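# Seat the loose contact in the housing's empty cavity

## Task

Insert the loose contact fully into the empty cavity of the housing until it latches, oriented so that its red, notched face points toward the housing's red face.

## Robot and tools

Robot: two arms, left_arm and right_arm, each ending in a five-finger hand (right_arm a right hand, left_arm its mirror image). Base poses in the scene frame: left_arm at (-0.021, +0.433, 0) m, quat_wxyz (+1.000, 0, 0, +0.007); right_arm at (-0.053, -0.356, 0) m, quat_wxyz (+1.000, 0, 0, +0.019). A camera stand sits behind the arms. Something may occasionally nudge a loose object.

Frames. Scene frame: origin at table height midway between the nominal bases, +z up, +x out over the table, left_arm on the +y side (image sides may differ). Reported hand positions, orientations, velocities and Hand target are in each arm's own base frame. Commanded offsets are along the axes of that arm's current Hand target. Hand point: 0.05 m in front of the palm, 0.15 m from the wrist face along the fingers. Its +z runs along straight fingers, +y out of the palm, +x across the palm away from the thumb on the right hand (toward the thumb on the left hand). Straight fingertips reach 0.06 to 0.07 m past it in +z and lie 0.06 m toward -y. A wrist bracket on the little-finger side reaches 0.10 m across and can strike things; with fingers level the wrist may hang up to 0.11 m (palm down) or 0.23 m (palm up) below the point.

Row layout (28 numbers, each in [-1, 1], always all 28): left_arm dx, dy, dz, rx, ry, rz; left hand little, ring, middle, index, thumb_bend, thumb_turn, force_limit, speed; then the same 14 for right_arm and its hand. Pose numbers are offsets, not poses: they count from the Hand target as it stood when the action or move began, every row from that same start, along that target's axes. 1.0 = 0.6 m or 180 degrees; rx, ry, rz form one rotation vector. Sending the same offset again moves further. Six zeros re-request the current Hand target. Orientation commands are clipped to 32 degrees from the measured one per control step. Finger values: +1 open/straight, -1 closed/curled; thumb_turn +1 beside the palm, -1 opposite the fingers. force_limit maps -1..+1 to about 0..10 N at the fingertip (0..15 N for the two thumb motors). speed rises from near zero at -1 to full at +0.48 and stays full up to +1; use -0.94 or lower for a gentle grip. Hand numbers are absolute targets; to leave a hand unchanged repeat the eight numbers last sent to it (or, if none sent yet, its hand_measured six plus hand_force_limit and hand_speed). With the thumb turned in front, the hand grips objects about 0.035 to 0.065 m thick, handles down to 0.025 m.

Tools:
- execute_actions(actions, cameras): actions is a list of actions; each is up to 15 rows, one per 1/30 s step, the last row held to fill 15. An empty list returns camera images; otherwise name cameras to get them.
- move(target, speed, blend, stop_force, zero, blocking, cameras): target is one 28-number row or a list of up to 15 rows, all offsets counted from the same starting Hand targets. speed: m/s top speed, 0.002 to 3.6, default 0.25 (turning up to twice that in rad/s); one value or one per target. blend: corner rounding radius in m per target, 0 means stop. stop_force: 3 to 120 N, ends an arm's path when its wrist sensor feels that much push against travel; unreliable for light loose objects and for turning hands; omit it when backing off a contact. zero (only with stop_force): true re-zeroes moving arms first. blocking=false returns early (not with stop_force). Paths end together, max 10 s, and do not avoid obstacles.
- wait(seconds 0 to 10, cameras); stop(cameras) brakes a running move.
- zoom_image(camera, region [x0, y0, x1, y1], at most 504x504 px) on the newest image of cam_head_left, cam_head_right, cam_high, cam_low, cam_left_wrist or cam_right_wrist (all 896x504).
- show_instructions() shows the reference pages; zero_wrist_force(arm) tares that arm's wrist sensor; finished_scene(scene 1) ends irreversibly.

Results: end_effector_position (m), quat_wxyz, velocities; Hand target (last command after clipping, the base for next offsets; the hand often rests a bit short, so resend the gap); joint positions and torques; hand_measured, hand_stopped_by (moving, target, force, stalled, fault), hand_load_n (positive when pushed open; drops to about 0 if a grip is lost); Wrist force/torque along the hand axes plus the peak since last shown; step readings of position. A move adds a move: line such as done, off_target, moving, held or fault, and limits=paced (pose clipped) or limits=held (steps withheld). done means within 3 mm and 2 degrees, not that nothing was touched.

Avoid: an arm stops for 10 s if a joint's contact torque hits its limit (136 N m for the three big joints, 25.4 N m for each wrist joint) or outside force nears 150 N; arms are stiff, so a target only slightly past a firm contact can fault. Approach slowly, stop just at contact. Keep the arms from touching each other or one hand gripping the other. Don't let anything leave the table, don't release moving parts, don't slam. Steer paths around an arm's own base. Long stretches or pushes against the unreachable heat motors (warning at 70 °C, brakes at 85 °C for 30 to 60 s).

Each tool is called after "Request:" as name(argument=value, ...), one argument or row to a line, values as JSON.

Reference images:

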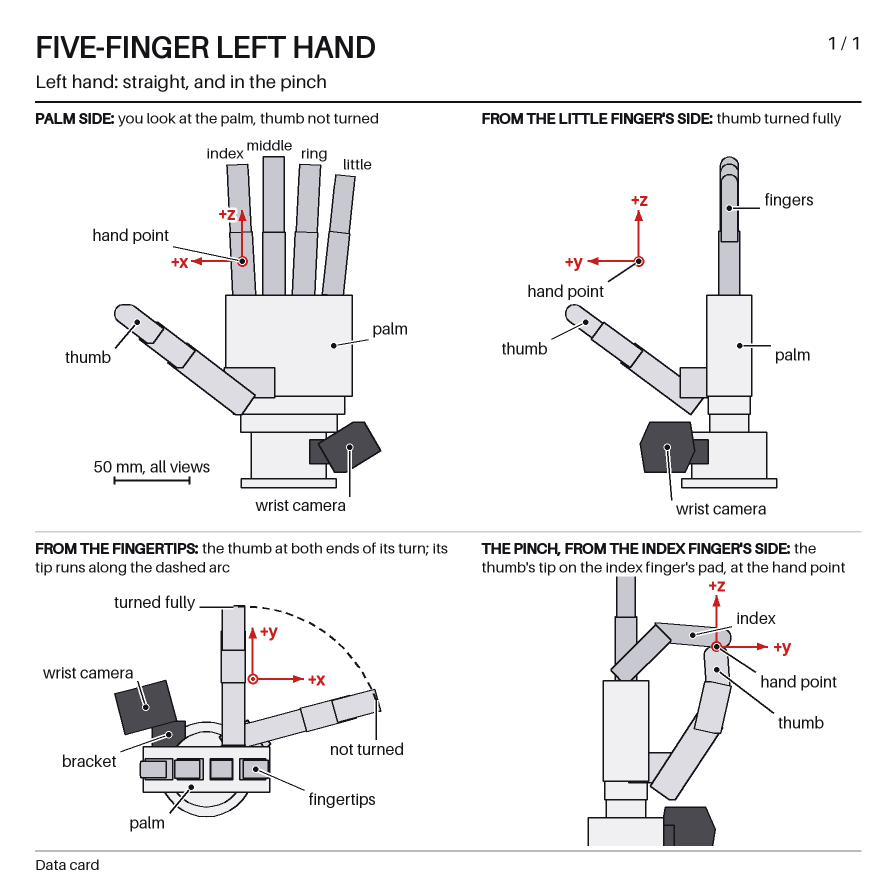

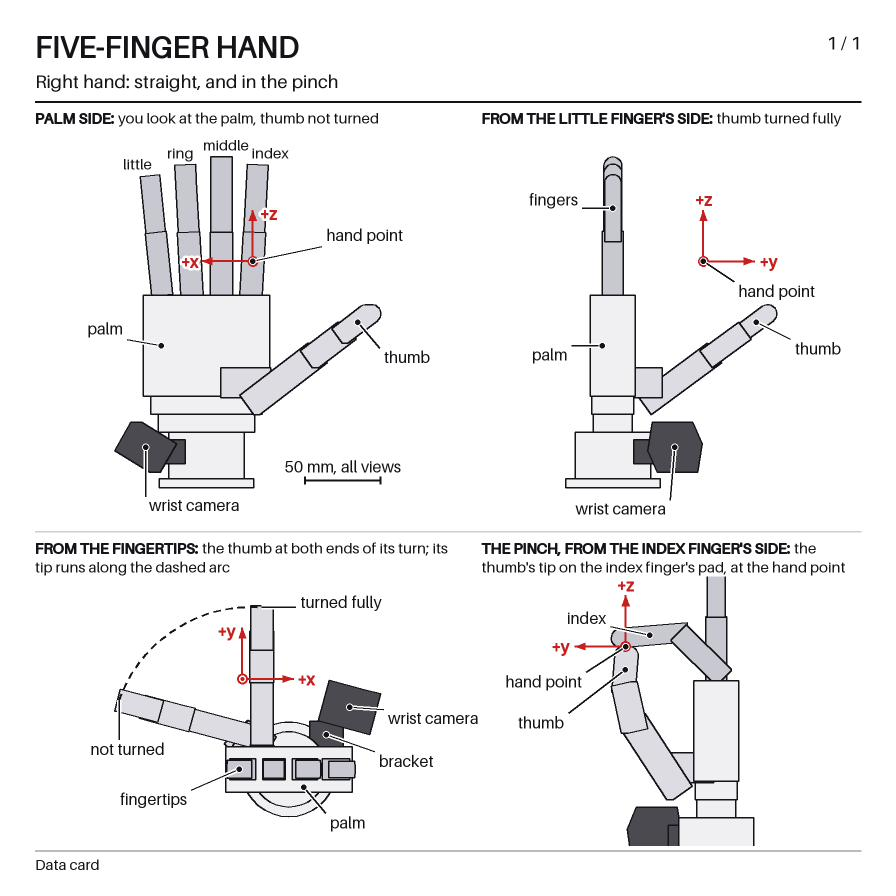

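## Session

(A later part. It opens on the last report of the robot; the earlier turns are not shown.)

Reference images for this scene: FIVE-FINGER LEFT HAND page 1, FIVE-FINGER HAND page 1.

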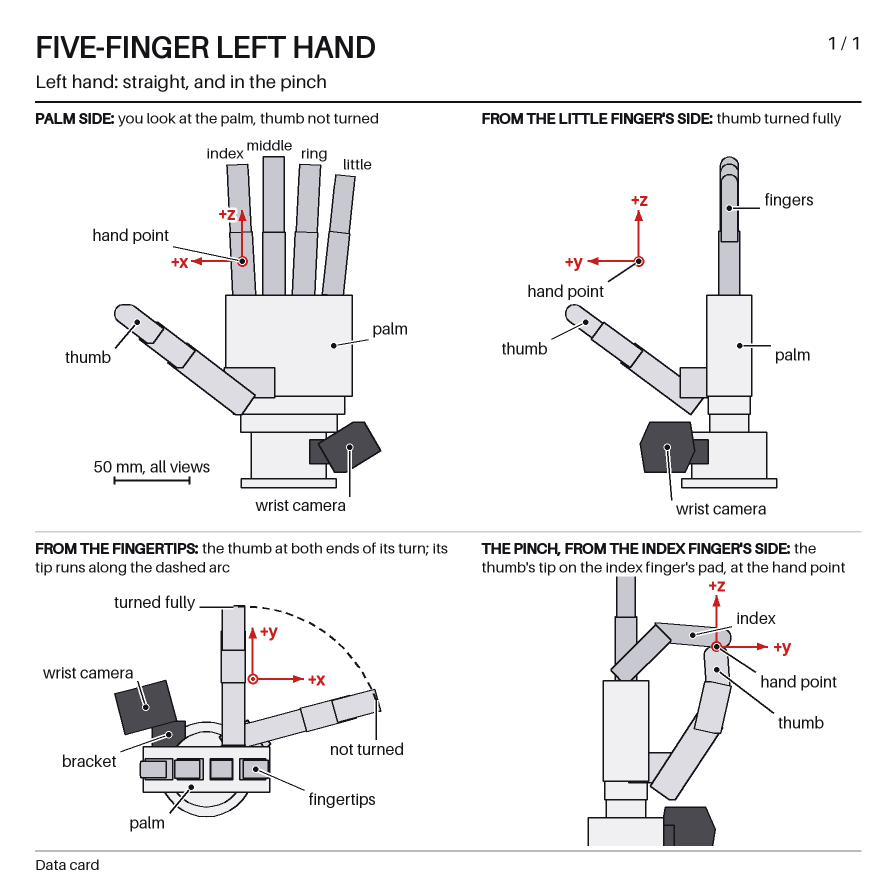

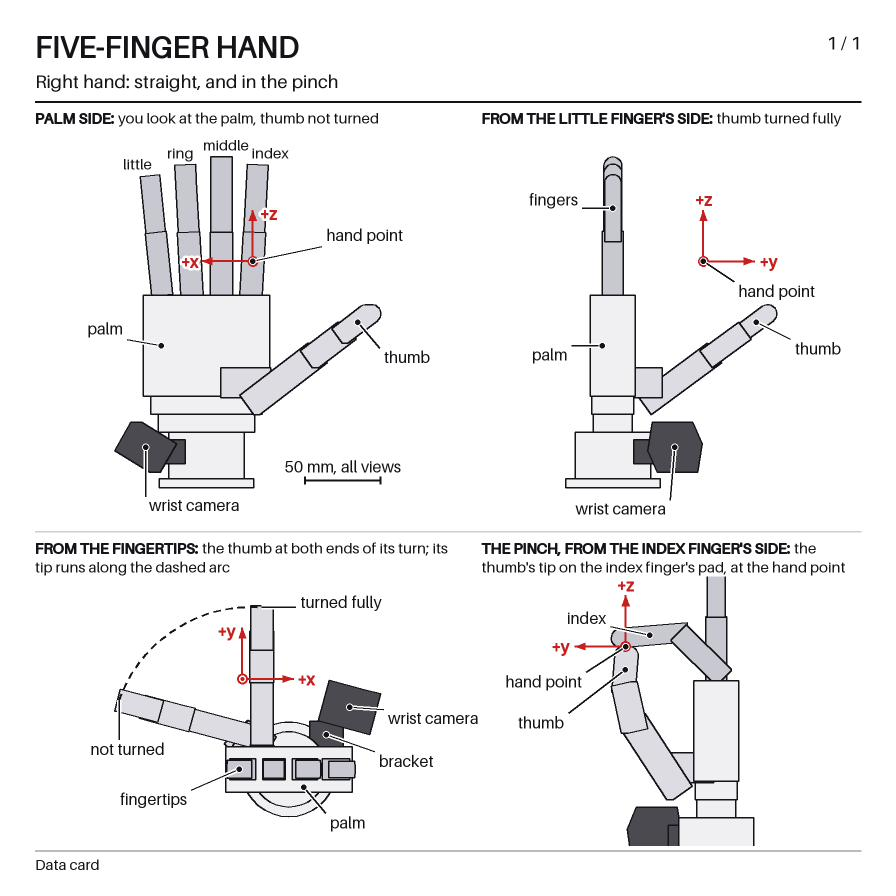

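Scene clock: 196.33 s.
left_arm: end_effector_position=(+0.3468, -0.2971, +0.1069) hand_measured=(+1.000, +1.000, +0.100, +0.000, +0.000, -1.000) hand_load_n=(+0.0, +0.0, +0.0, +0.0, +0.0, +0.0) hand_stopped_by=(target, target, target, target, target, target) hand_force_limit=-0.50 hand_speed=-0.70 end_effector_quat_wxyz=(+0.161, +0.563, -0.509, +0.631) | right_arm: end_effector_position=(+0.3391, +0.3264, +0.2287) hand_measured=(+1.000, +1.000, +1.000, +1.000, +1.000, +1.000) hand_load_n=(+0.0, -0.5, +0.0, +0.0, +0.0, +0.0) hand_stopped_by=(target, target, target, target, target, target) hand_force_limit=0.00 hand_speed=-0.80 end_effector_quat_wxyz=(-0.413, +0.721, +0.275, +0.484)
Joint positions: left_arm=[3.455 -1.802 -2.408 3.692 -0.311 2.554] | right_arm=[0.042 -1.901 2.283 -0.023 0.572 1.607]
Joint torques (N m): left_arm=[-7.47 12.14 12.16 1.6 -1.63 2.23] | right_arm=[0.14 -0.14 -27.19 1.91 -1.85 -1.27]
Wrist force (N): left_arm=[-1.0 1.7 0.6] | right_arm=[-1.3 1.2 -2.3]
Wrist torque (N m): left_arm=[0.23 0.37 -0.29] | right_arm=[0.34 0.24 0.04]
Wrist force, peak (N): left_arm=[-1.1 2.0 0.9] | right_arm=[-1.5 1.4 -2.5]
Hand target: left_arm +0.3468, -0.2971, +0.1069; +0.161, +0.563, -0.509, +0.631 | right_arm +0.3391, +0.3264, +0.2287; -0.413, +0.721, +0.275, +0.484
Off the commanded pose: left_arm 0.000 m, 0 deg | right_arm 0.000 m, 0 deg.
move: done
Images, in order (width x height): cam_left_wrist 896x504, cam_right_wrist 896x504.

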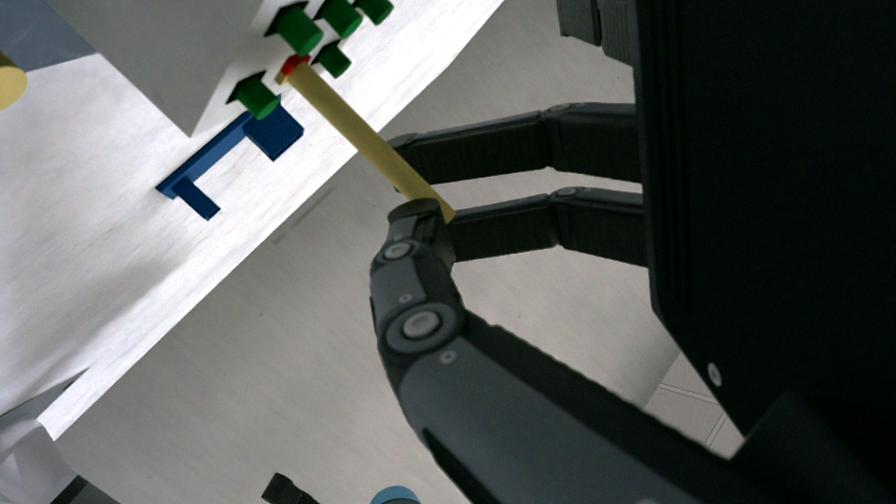

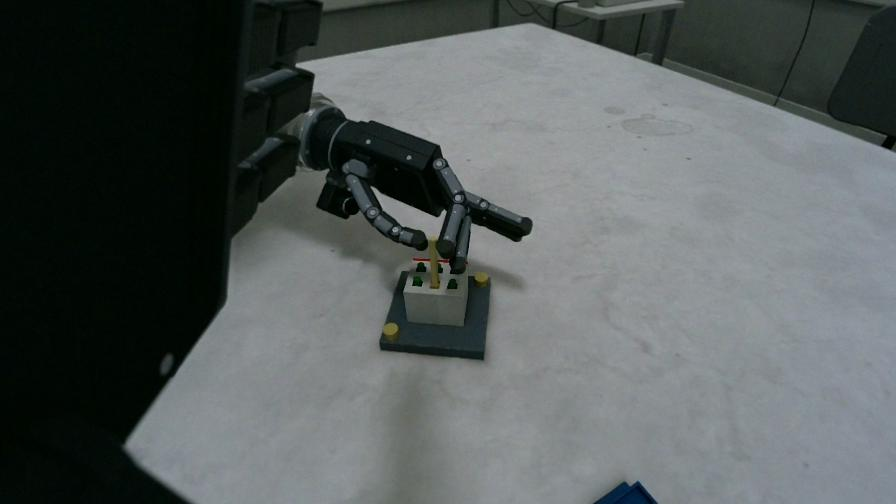

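Request:
move(
  target=[
    [0,0,0,0,0,0,1,1,1,1,0.0,-1,-0.5,0.0,0,0,0,0,0,0,1,1,1,1,1,1,0,-0.8],
    [0,0,0,0,0,0,1,1,1,1,1,1,-0.5,0.0,0.0588,-0.0275,-0.1164,0,0,0,1,1,1,1,1,1,0,-0.8],
  ],
  speed=0.1,
  cameras=["cam_right_wrist", "cam_left_wrist"],
)

Request:
zoom_image(
  camera="cam_right_wrist",
  region=[380, 190, 500, 330],
)

Scene clock: 206.00 s.
left_arm: end_effector_position=(+0.3468, -0.2971, +0.1068) hand_measured=(+1.000, +1.000, +1.000, +1.000, +1.000, +1.000) hand_load_n=(+0.0, +0.0, +0.0, +0.0, +0.0, +0.0) hand_stopped_by=(target, target, target, target, target, target) hand_force_limit=-0.50 hand_speed=0.00 end_effector_quat_wxyz=(+0.161, +0.563, -0.509, +0.631) | right_arm: end_effector_position=(+0.3066, +0.2745, +0.2801) hand_measured=(+1.000, +1.000, +1.000, +1.000, +1.000, +1.000) hand_load_n=(+0.0, +0.0, +0.0, +0.0, +0.0, +0.0) hand_stopped_by=(target, target, target, target, target, target) hand_force_limit=0.00 hand_speed=-0.80 end_effector_quat_wxyz=(-0.413, +0.721, +0.275, +0.484)
Joint positions: left_arm=[3.455 -1.803 -2.408 3.692 -0.311 2.554] | right_arm=[-0.324 -2.031 2.29 0.579 0.259 1.092]
Joint torques (N m): left_arm=[10.21 12.78 11.65 -0.58 0.91 -1.31] | right_arm=[10.4 -5.77 -17.19 -0.7 0.1 1.82]
Wrist force (N): left_arm=[-0.7 1.6 0.8] | right_arm=[-1.2 1.0 -2.1]
Wrist torque (N m): left_arm=[0.20 0.33 -0.27] | right_arm=[0.27 0.18 -0.09]
Wrist force, peak (N): left_arm=[-0.8 2.0 0.9] | right_arm=[-1.2 1.0 -2.9]
Hand target: left_arm +0.3468, -0.2971, +0.1069; +0.161, +0.563, -0.509, +0.631 | right_arm +0.3066, +0.2745, +0.2801; -0.413, +0.721, +0.275, +0.484
Off the commanded pose: left_arm 0.000 m, 0 deg | right_arm 0.000 m, 0 deg.
move: done
Images, in order (width x height): cam_left_wrist 896x504, cam_right_wrist 896x504.

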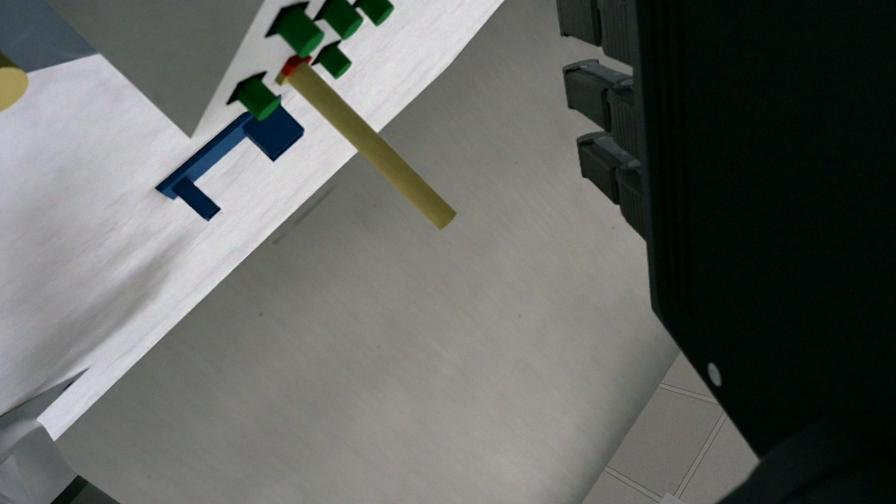

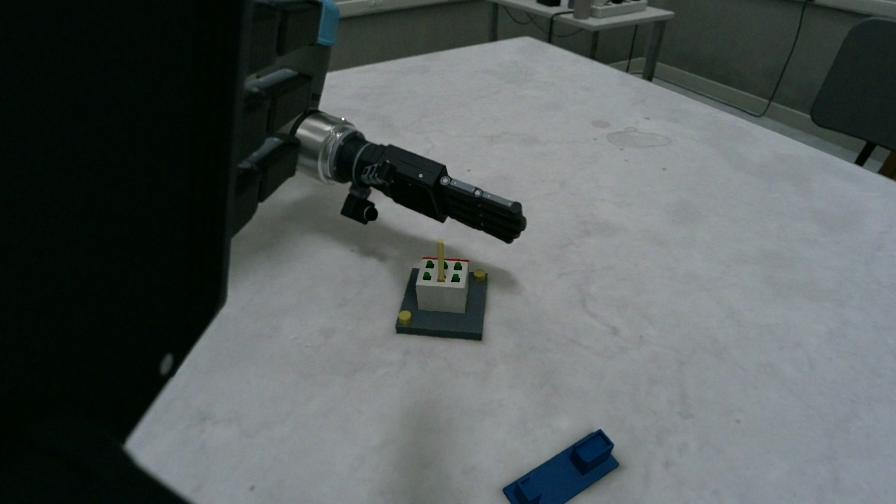

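Scaled by 3.600.

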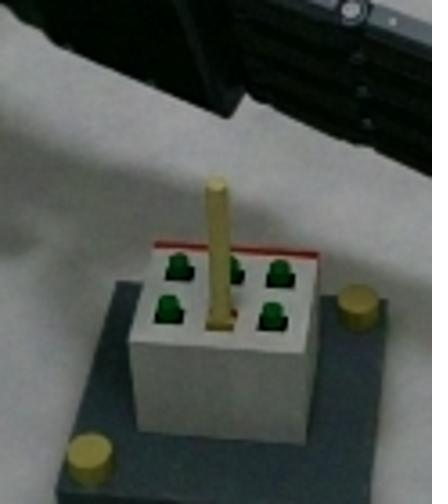

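Request:
move(
  target=[
    [0.1647,-0.0869,-0.0287,0,0,0,1,1,1,1,1,1,-0.5,0.0,0,0,0,0,0,0,1,1,1,1,1,1,0,-0.8],
    [0.1847,-0.0827,0.0735,0.0924,-0.0553,0.3355,1,1,1,1,1,1,-0.5,0.0,0,0,0,0,0,0,1,1,1,1,1,1,0,-0.8],
  ],
  speed=0.2,
  blend=[0.02, 0],
  cameras=["all"],
)

Scene clock: 212.13 s.
left_arm: end_effector_position=(+0.3745, -0.3531, +0.2198) hand_measured=(+1.000, +1.000, +1.000, +1.000, +1.000, +1.000) hand_load_n=(+0.0, +0.0, +0.0, +0.0, -0.5, +0.0) hand_stopped_by=(target, target, target, target, target, target) hand_force_limit=-0.50 hand_speed=0.00 end_effector_quat_wxyz=(+0.298, -0.299, +0.641, -0.641) | right_arm: end_effector_position=(+0.3066, +0.2745, +0.2801) hand_measured=(+1.000, +1.000, +1.000, +1.000, +1.000, +1.000) hand_load_n=(+0.0, +0.0, +0.0, +0.0, +0.0, +0.0) hand_stopped_by=(target, target, target, target, target, target) hand_force_limit=0.00 hand_speed=-0.80 end_effector_quat_wxyz=(-0.413, +0.721, +0.275, +0.484)
Joint positions: left_arm=[2.979 -1.298 -2.355 3.653 -1.034 3.141] | right_arm=[-0.324 -2.031 2.29 0.579 0.259 1.092]
Joint torques (N m): left_arm=[7.71 11.74 26.14 -0.39 1.16 0.44] | right_arm=[10.87 -6.6 -24.24 -0.87 0.13 1.62]
Wrist force (N): left_arm=[-0.1 1.0 -0.1] | right_arm=[-1.7 1.2 -2.1]
Wrist torque (N m): left_arm=[0.19 0.08 0.12] | right_arm=[0.29 0.25 -0.11]
Wrist force, peak (N): left_arm=[-2.4 2.6 1.0] | right_arm=[-1.5 1.2 -2.4]
Hand target: left_arm +0.3746, -0.3530, +0.2199; +0.298, -0.299, +0.641, -0.641 | right_arm +0.3066, +0.2745, +0.2801; -0.413, +0.721, +0.275, +0.484
Off the commanded pose: left_arm 0.000 m, 0 deg | right_arm 0.000 m, 0 deg.
move: done

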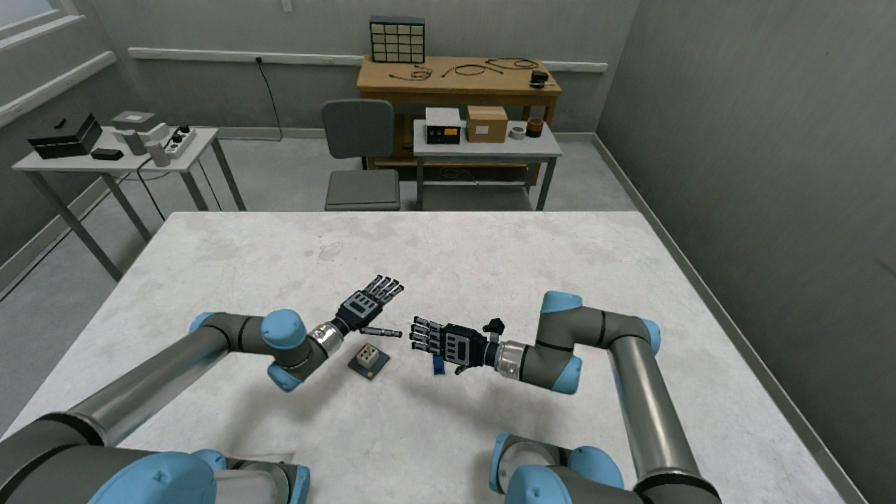

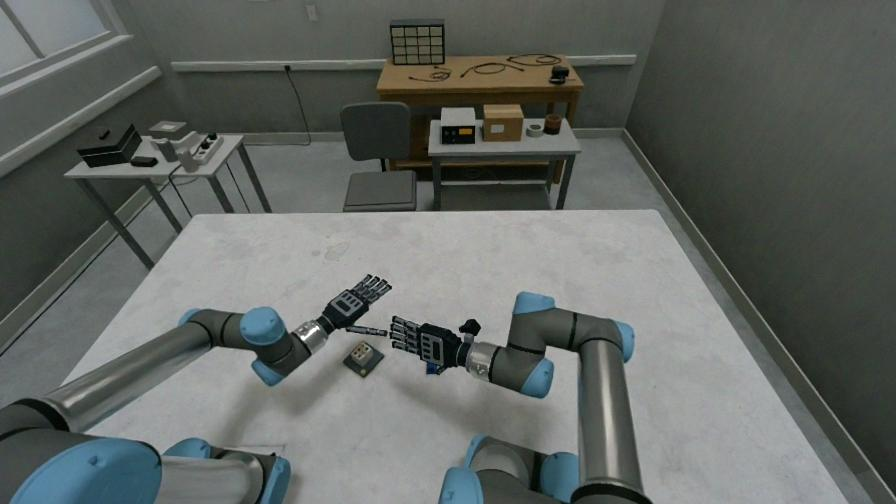

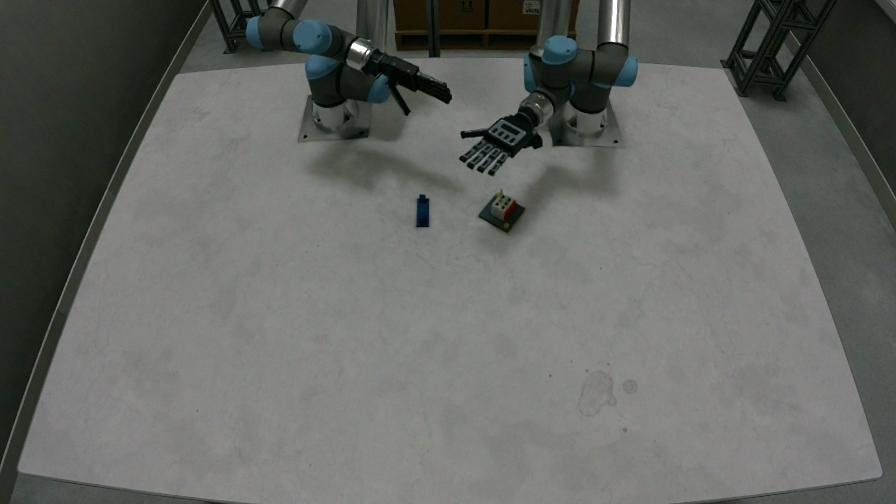

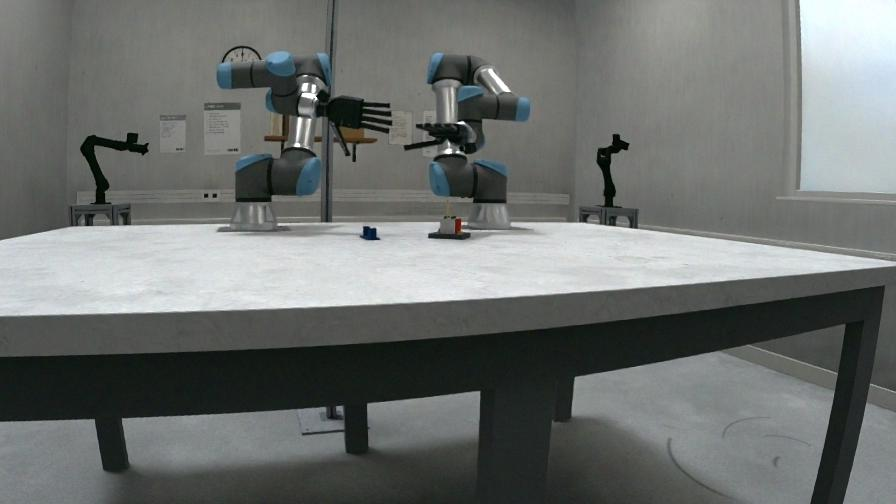

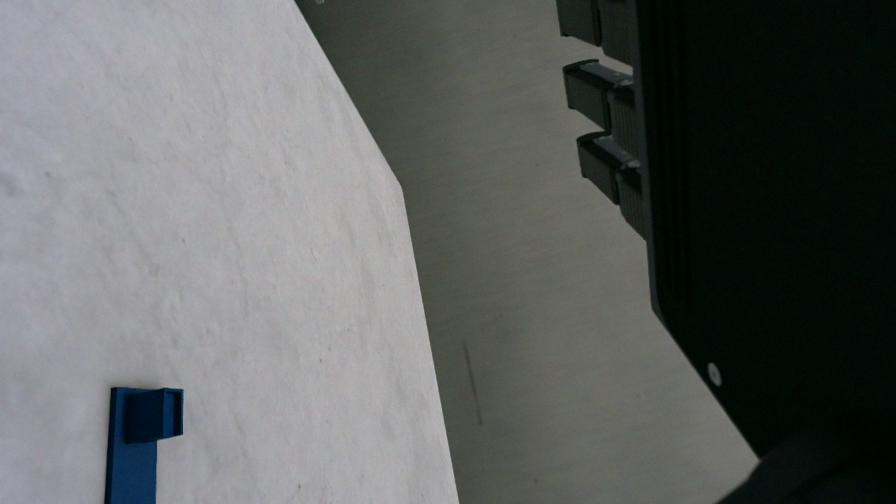

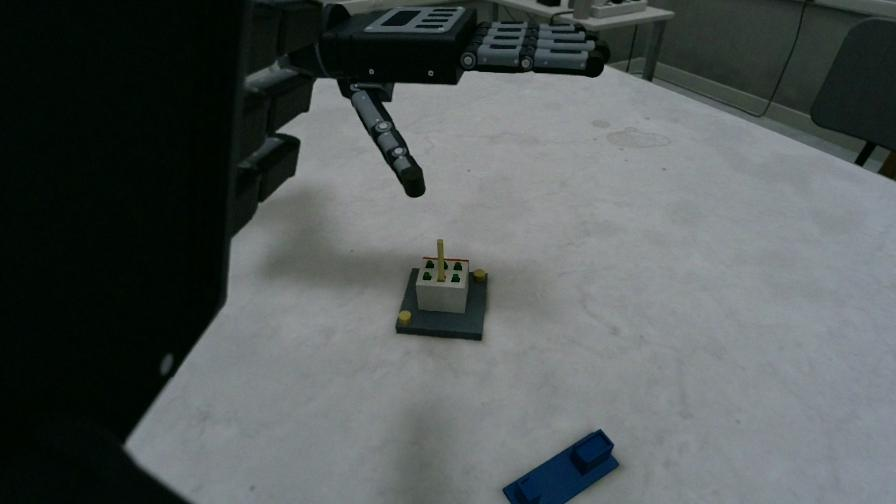

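Request:
move(
  target=[
    [0,0,0,0,0,0,1,1,1,1,1,1,-0.5,0.0,0.0588,-0.0275,-0.1164,0,0,0,1,1,1,1,1,1,0,-0.8],
    [0,0.2167,0,0,0,0,1,1,1,1,1,1,-0.5,0.0,0.0588,-0.0275,-0.1164,0,0,0,1,1,1,1,1,1,0,-0.8],
  ],
  speed=0.12,
  cameras=["cam_right_wrist", "cam_head_left", "cam_head_right", "cam_high", "cam_low"],
)

Request:
zoom_image(
  camera="cam_right_wrist",
  region=[330, 120, 570, 340],
)

Request:
zoom_image(
  camera="cam_head_left",
  region=[320, 270, 430, 390],
)

Request:
zoom_image(
  camera="cam_low",
  region=[400, 150, 520, 250],
)

Request:
zoom_image(
  camera="cam_high",
  region=[440, 130, 560, 240],
)

Scene clock: 217.07 s.
left_arm: end_effector_position=(+0.3745, -0.3530, +0.0899) hand_measured=(+1.000, +1.000, +1.000, +1.000, +1.000, +1.000) hand_load_n=(+0.0, +0.0, +0.0, +0.0, +0.0, -0.5) hand_stopped_by=(target, target, target, target, target, target) hand_force_limit=-0.50 hand_speed=0.00 end_effector_quat_wxyz=(+0.298, -0.299, +0.641, -0.641) | right_arm: end_effector_position=(+0.2756, +0.2230, +0.3315) hand_measured=(+1.000, +1.000, +1.000, +1.000, +1.000, +1.000) hand_load_n=(+0.0, +0.0, +0.0, +0.0, +0.0, +0.0) hand_stopped_by=(target, target, target, target, target, target) hand_force_limit=0.00 hand_speed=-0.80 end_effector_quat_wxyz=(-0.421, +0.723, +0.282, +0.470)
Joint positions: left_arm=[2.979 -1.633 -2.541 4.175 -1.034 3.141] | right_arm=[-1.311 -2.591 2.718 2.743 0.861 -1.034]
Joint torques (N m): left_arm=[-12.06 5.53 21.88 2.74 -2.64 -1.07] | right_arm=[-10.71 15.62 -11.48 3.35 0.53 -1.35]
Wrist force (N): left_arm=[-0.2 1.1 0.0] | right_arm=[-1.1 0.9 -2.1]
Wrist torque (N m): left_arm=[0.22 0.09 0.07] | right_arm=[0.24 0.16 0.07]
Wrist force, peak (N): left_arm=[-0.1 2.2 -0.1] | right_arm=[-1.9 1.2 -2.2]
Hand target: left_arm +0.3746, -0.3530, +0.0899; +0.298, -0.299, +0.641, -0.641 | right_arm +0.2740, +0.2226, +0.3315; -0.413, +0.721, +0.275, +0.484
Off the commanded pose: left_arm 0.000 m, 0 deg | right_arm 0.002 m, 2 deg.
move: done
Images, in order (width x height): cam_head_left 896x504, cam_head_right 896x504, cam_high 896x504, cam_low 896x504, cam_right_wrist 896x504.

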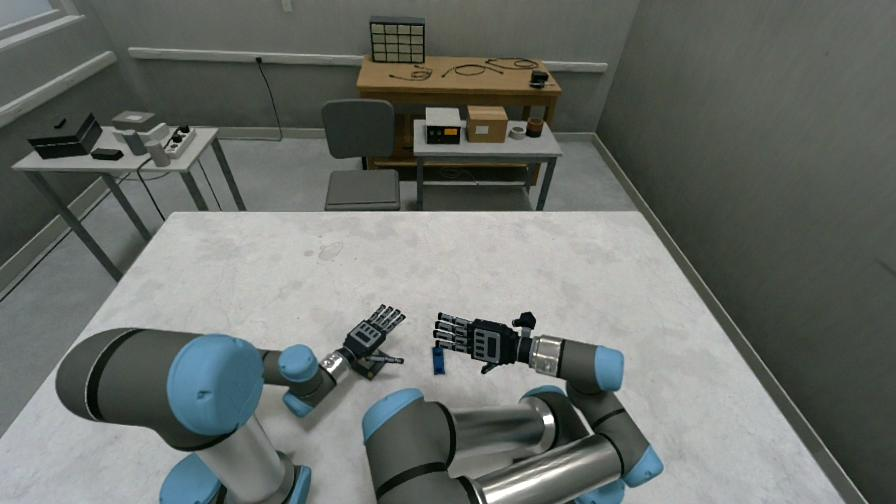

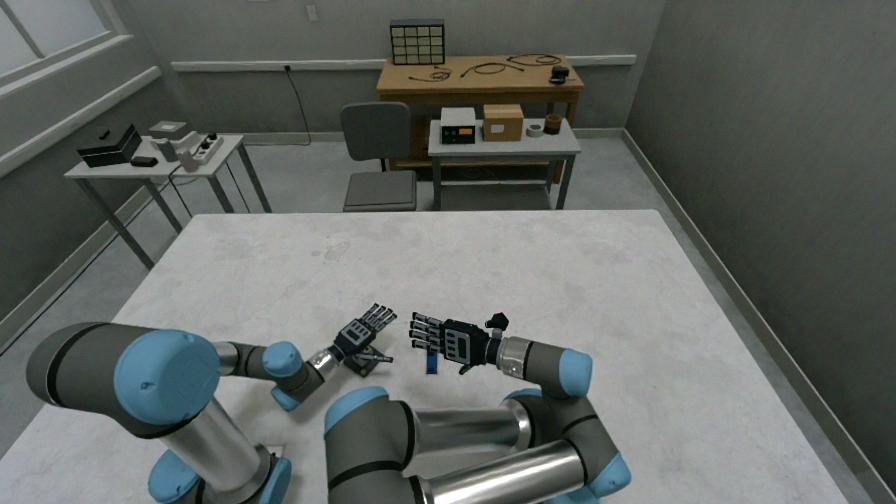

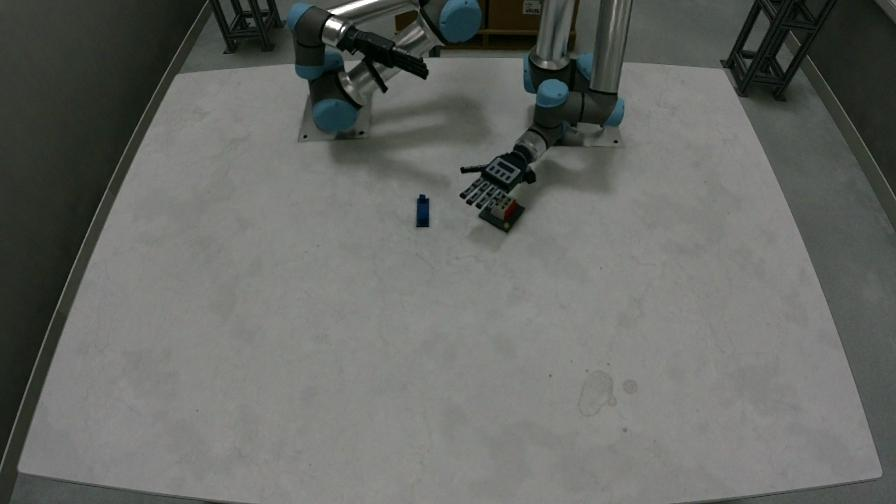

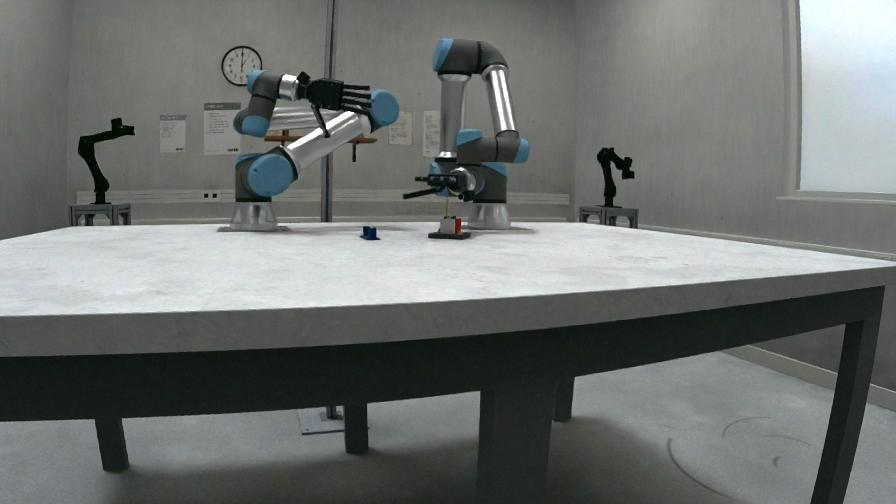

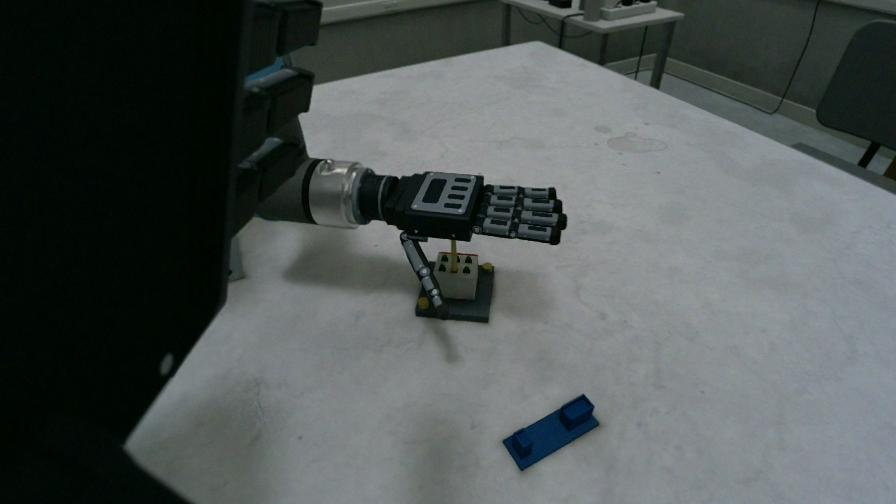

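Scaled by 2.100.

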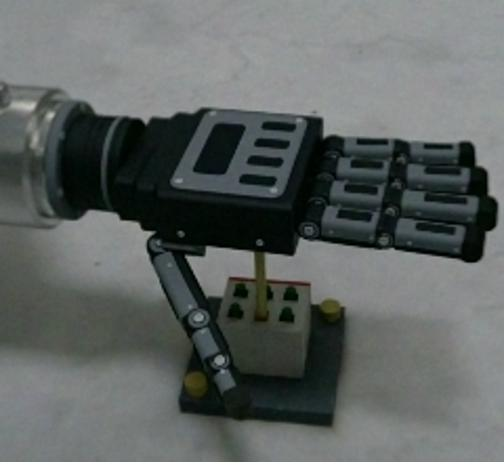

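Scaled by 4.200.

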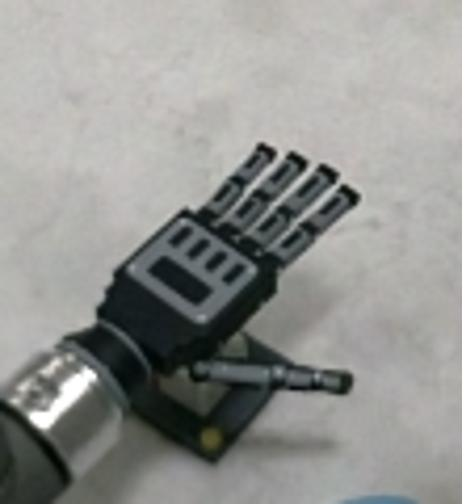

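Scaled by 4.200.

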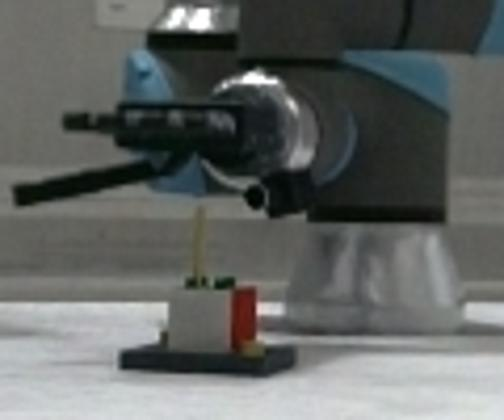

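Scaled by 4.200.

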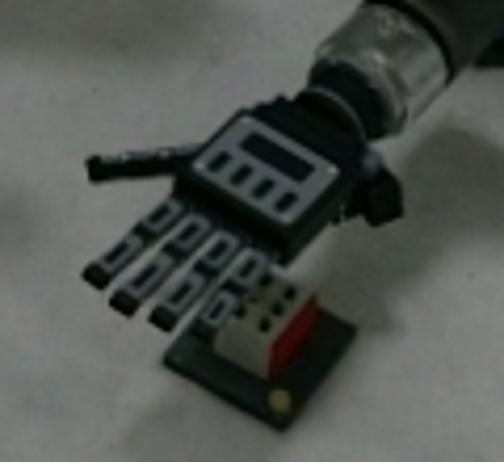

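Request:
move(
  target=[0,0.0467,0,0,0,0,1,1,1,1,1,1,-0.5,0.0,0,0,0,0,0,0,1,1,1,1,1,1,0,-0.8],
  speed=0.04,
  stop_force=5,
  cameras=["cam_right_wrist", "cam_low"],
)

Request:
zoom_image(
  camera="cam_right_wrist",
  region=[380, 160, 530, 330],
)

Request:
zoom_image(
  camera="cam_low",
  region=[400, 150, 520, 250],
)

Scene clock: 220.60 s.
left_arm: end_effector_position=(+0.3746, -0.3530, +0.0619) hand_measured=(+1.000, +1.000, +1.000, +1.000, +1.000, +1.000) hand_load_n=(+0.0, +0.0, +0.0, +0.0, +0.0, -0.5) hand_stopped_by=(target, target, target, target, target, target) hand_force_limit=-0.50 hand_speed=0.00 end_effector_quat_wxyz=(+0.298, -0.299, +0.641, -0.641) | right_arm: end_effector_position=(+0.2756, +0.2230, +0.3315) hand_measured=(+1.000, +1.000, +1.000, +1.000, +1.000, +1.000) hand_load_n=(+0.0, +0.0, +0.0, +0.0, +0.0, +0.0) hand_stopped_by=(target, target, target, target, target, target) hand_force_limit=0.00 hand_speed=-0.80 end_effector_quat_wxyz=(-0.421, +0.723, +0.282, +0.470)
Joint positions: left_arm=[2.979 -1.739 -2.563 4.303 -1.034 3.141] | right_arm=[-1.313 -2.592 2.718 2.745 0.863 -1.034]
Joint torques (N m): left_arm=[-8.26 21.03 19.05 1.07 -2.2 -2.25] | right_arm=[-15.14 12.52 -11.45 3.7 1.07 -1.64]
Wrist force (N): left_arm=[-0.2 0.9 0.1] | right_arm=[-1.0 0.9 -2.4]
Wrist torque (N m): left_arm=[0.19 0.11 0.05] | right_arm=[0.27 0.16 0.07]
Wrist force, peak (N): left_arm=[-0.2 1.4 0.0] | right_arm=[-1.0 0.9 -2.6]
Hand target: left_arm +0.3746, -0.3530, +0.0619; +0.298, -0.299, +0.641, -0.641 | right_arm +0.2740, +0.2226, +0.3315; -0.413, +0.721, +0.275, +0.484
Off the commanded pose: left_arm 0.000 m, 0 deg | right_arm 0.002 m, 2 deg.
move: done
Images, in order (width x height): cam_low 896x504, cam_right_wrist 896x504.

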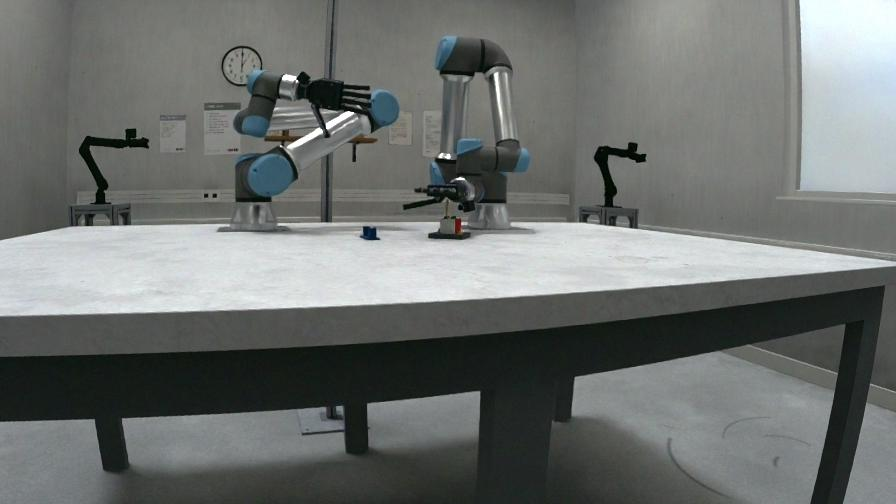

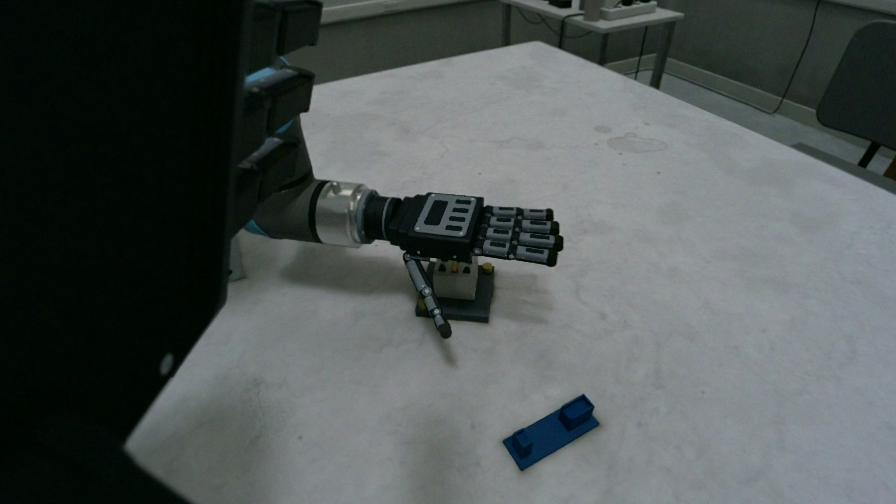

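Scaled by 2.965.

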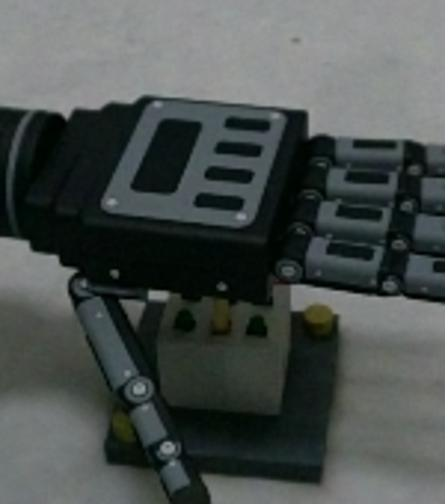

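Scaled by 4.200.

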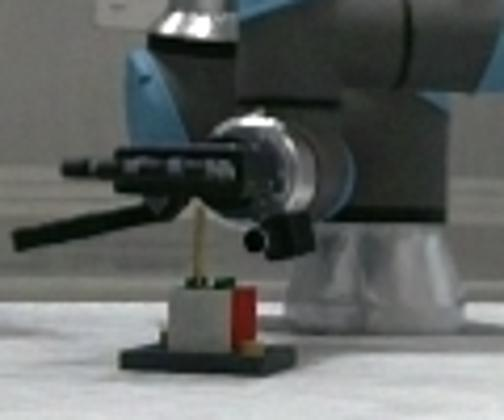

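Request:
move(
  target=[0,0.0333,0,0,0,0,1,1,1,1,1,1,-0.5,0.0,0,0,0,0,0,0,1,1,1,1,1,1,0,-0.8],
  speed=0.01,
  stop_force=4,
  cameras=["cam_right_wrist", "cam_low"],
)

Request:
zoom_image(
  camera="cam_right_wrist",
  region=[380, 160, 530, 330],
)

Request:
zoom_image(
  camera="cam_low",
  region=[400, 150, 520, 250],
)

Scene clock: 223.43 s.
left_arm: end_effector_position=(+0.3746, -0.3530, +0.0548) hand_measured=(+1.000, +1.000, +1.000, +1.000, +1.000, +1.000) hand_load_n=(+0.0, +0.0, +0.0, +0.0, +0.5, -0.5) hand_stopped_by=(target, target, target, target, target, target) hand_force_limit=-0.50 hand_speed=0.00 end_effector_quat_wxyz=(+0.298, -0.299, +0.641, -0.641) | right_arm: end_effector_position=(+0.2756, +0.2230, +0.3315) hand_measured=(+1.000, +1.000, +1.000, +1.000, +1.000, +1.000) hand_load_n=(+0.0, +0.5, +0.0, +0.0, +0.0, +0.0) hand_stopped_by=(target, target, target, target, target, target) hand_force_limit=0.00 hand_speed=-0.80 end_effector_quat_wxyz=(-0.421, +0.723, +0.282, +0.470)
Joint positions: left_arm=[2.979 -1.768 -2.568 4.335 -1.034 3.141] | right_arm=[-1.313 -2.592 2.718 2.745 0.863 -1.034]
Joint torques (N m): left_arm=[-8.41 23.61 18.74 2.76 -2.24 -0.34] | right_arm=[-14.39 11.51 -11.58 3.96 1.17 -1.54]
Wrist force (N): left_arm=[-0.3 1.0 0.1] | right_arm=[-1.1 1.0 -2.3]
Wrist torque (N m): left_arm=[0.19 0.12 0.04] | right_arm=[0.27 0.16 0.07]
Wrist force, peak (N): left_arm=[-0.2 -5.4 0.0] | right_arm=[-1.3 1.2 -2.4]
Hand target: left_arm +0.3746, -0.3530, +0.0548; +0.298, -0.299, +0.641, -0.641 (not the last commanded pose) | right_arm +0.2740, +0.2226, +0.3315; -0.413, +0.721, +0.275, +0.484
Off the commanded pose: left_arm 0.013 m, 0 deg | right_arm 0.002 m, 2 deg.
move: contact (left_arm)
Images, in order (width x height): cam_low 896x504, cam_right_wrist 896x504.

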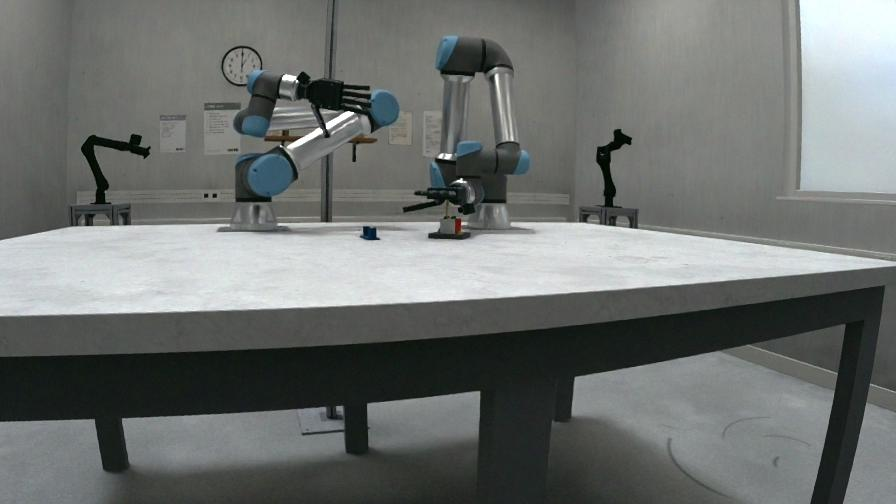

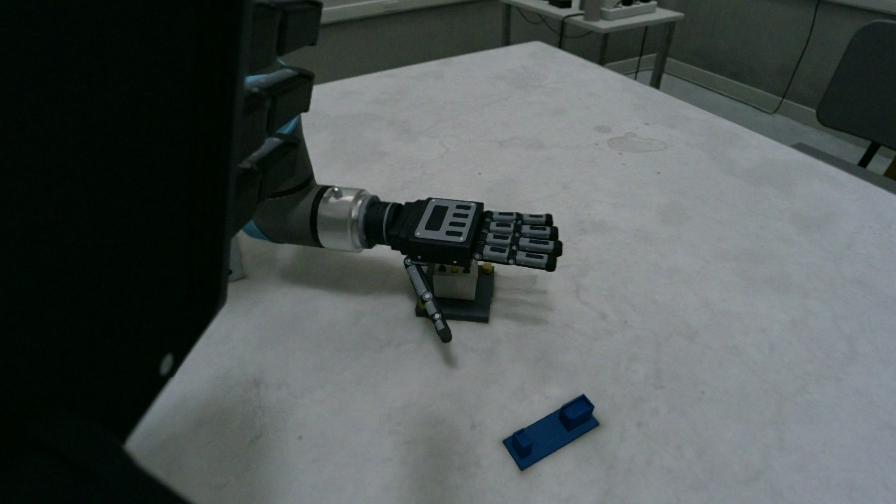

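Scaled by 2.965.

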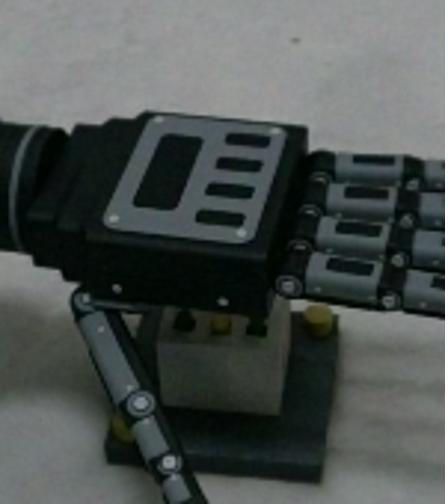

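Scaled by 4.200.

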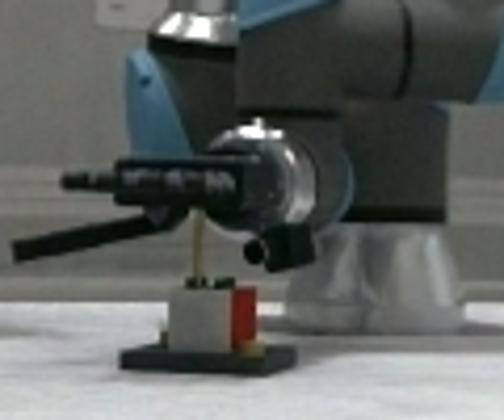

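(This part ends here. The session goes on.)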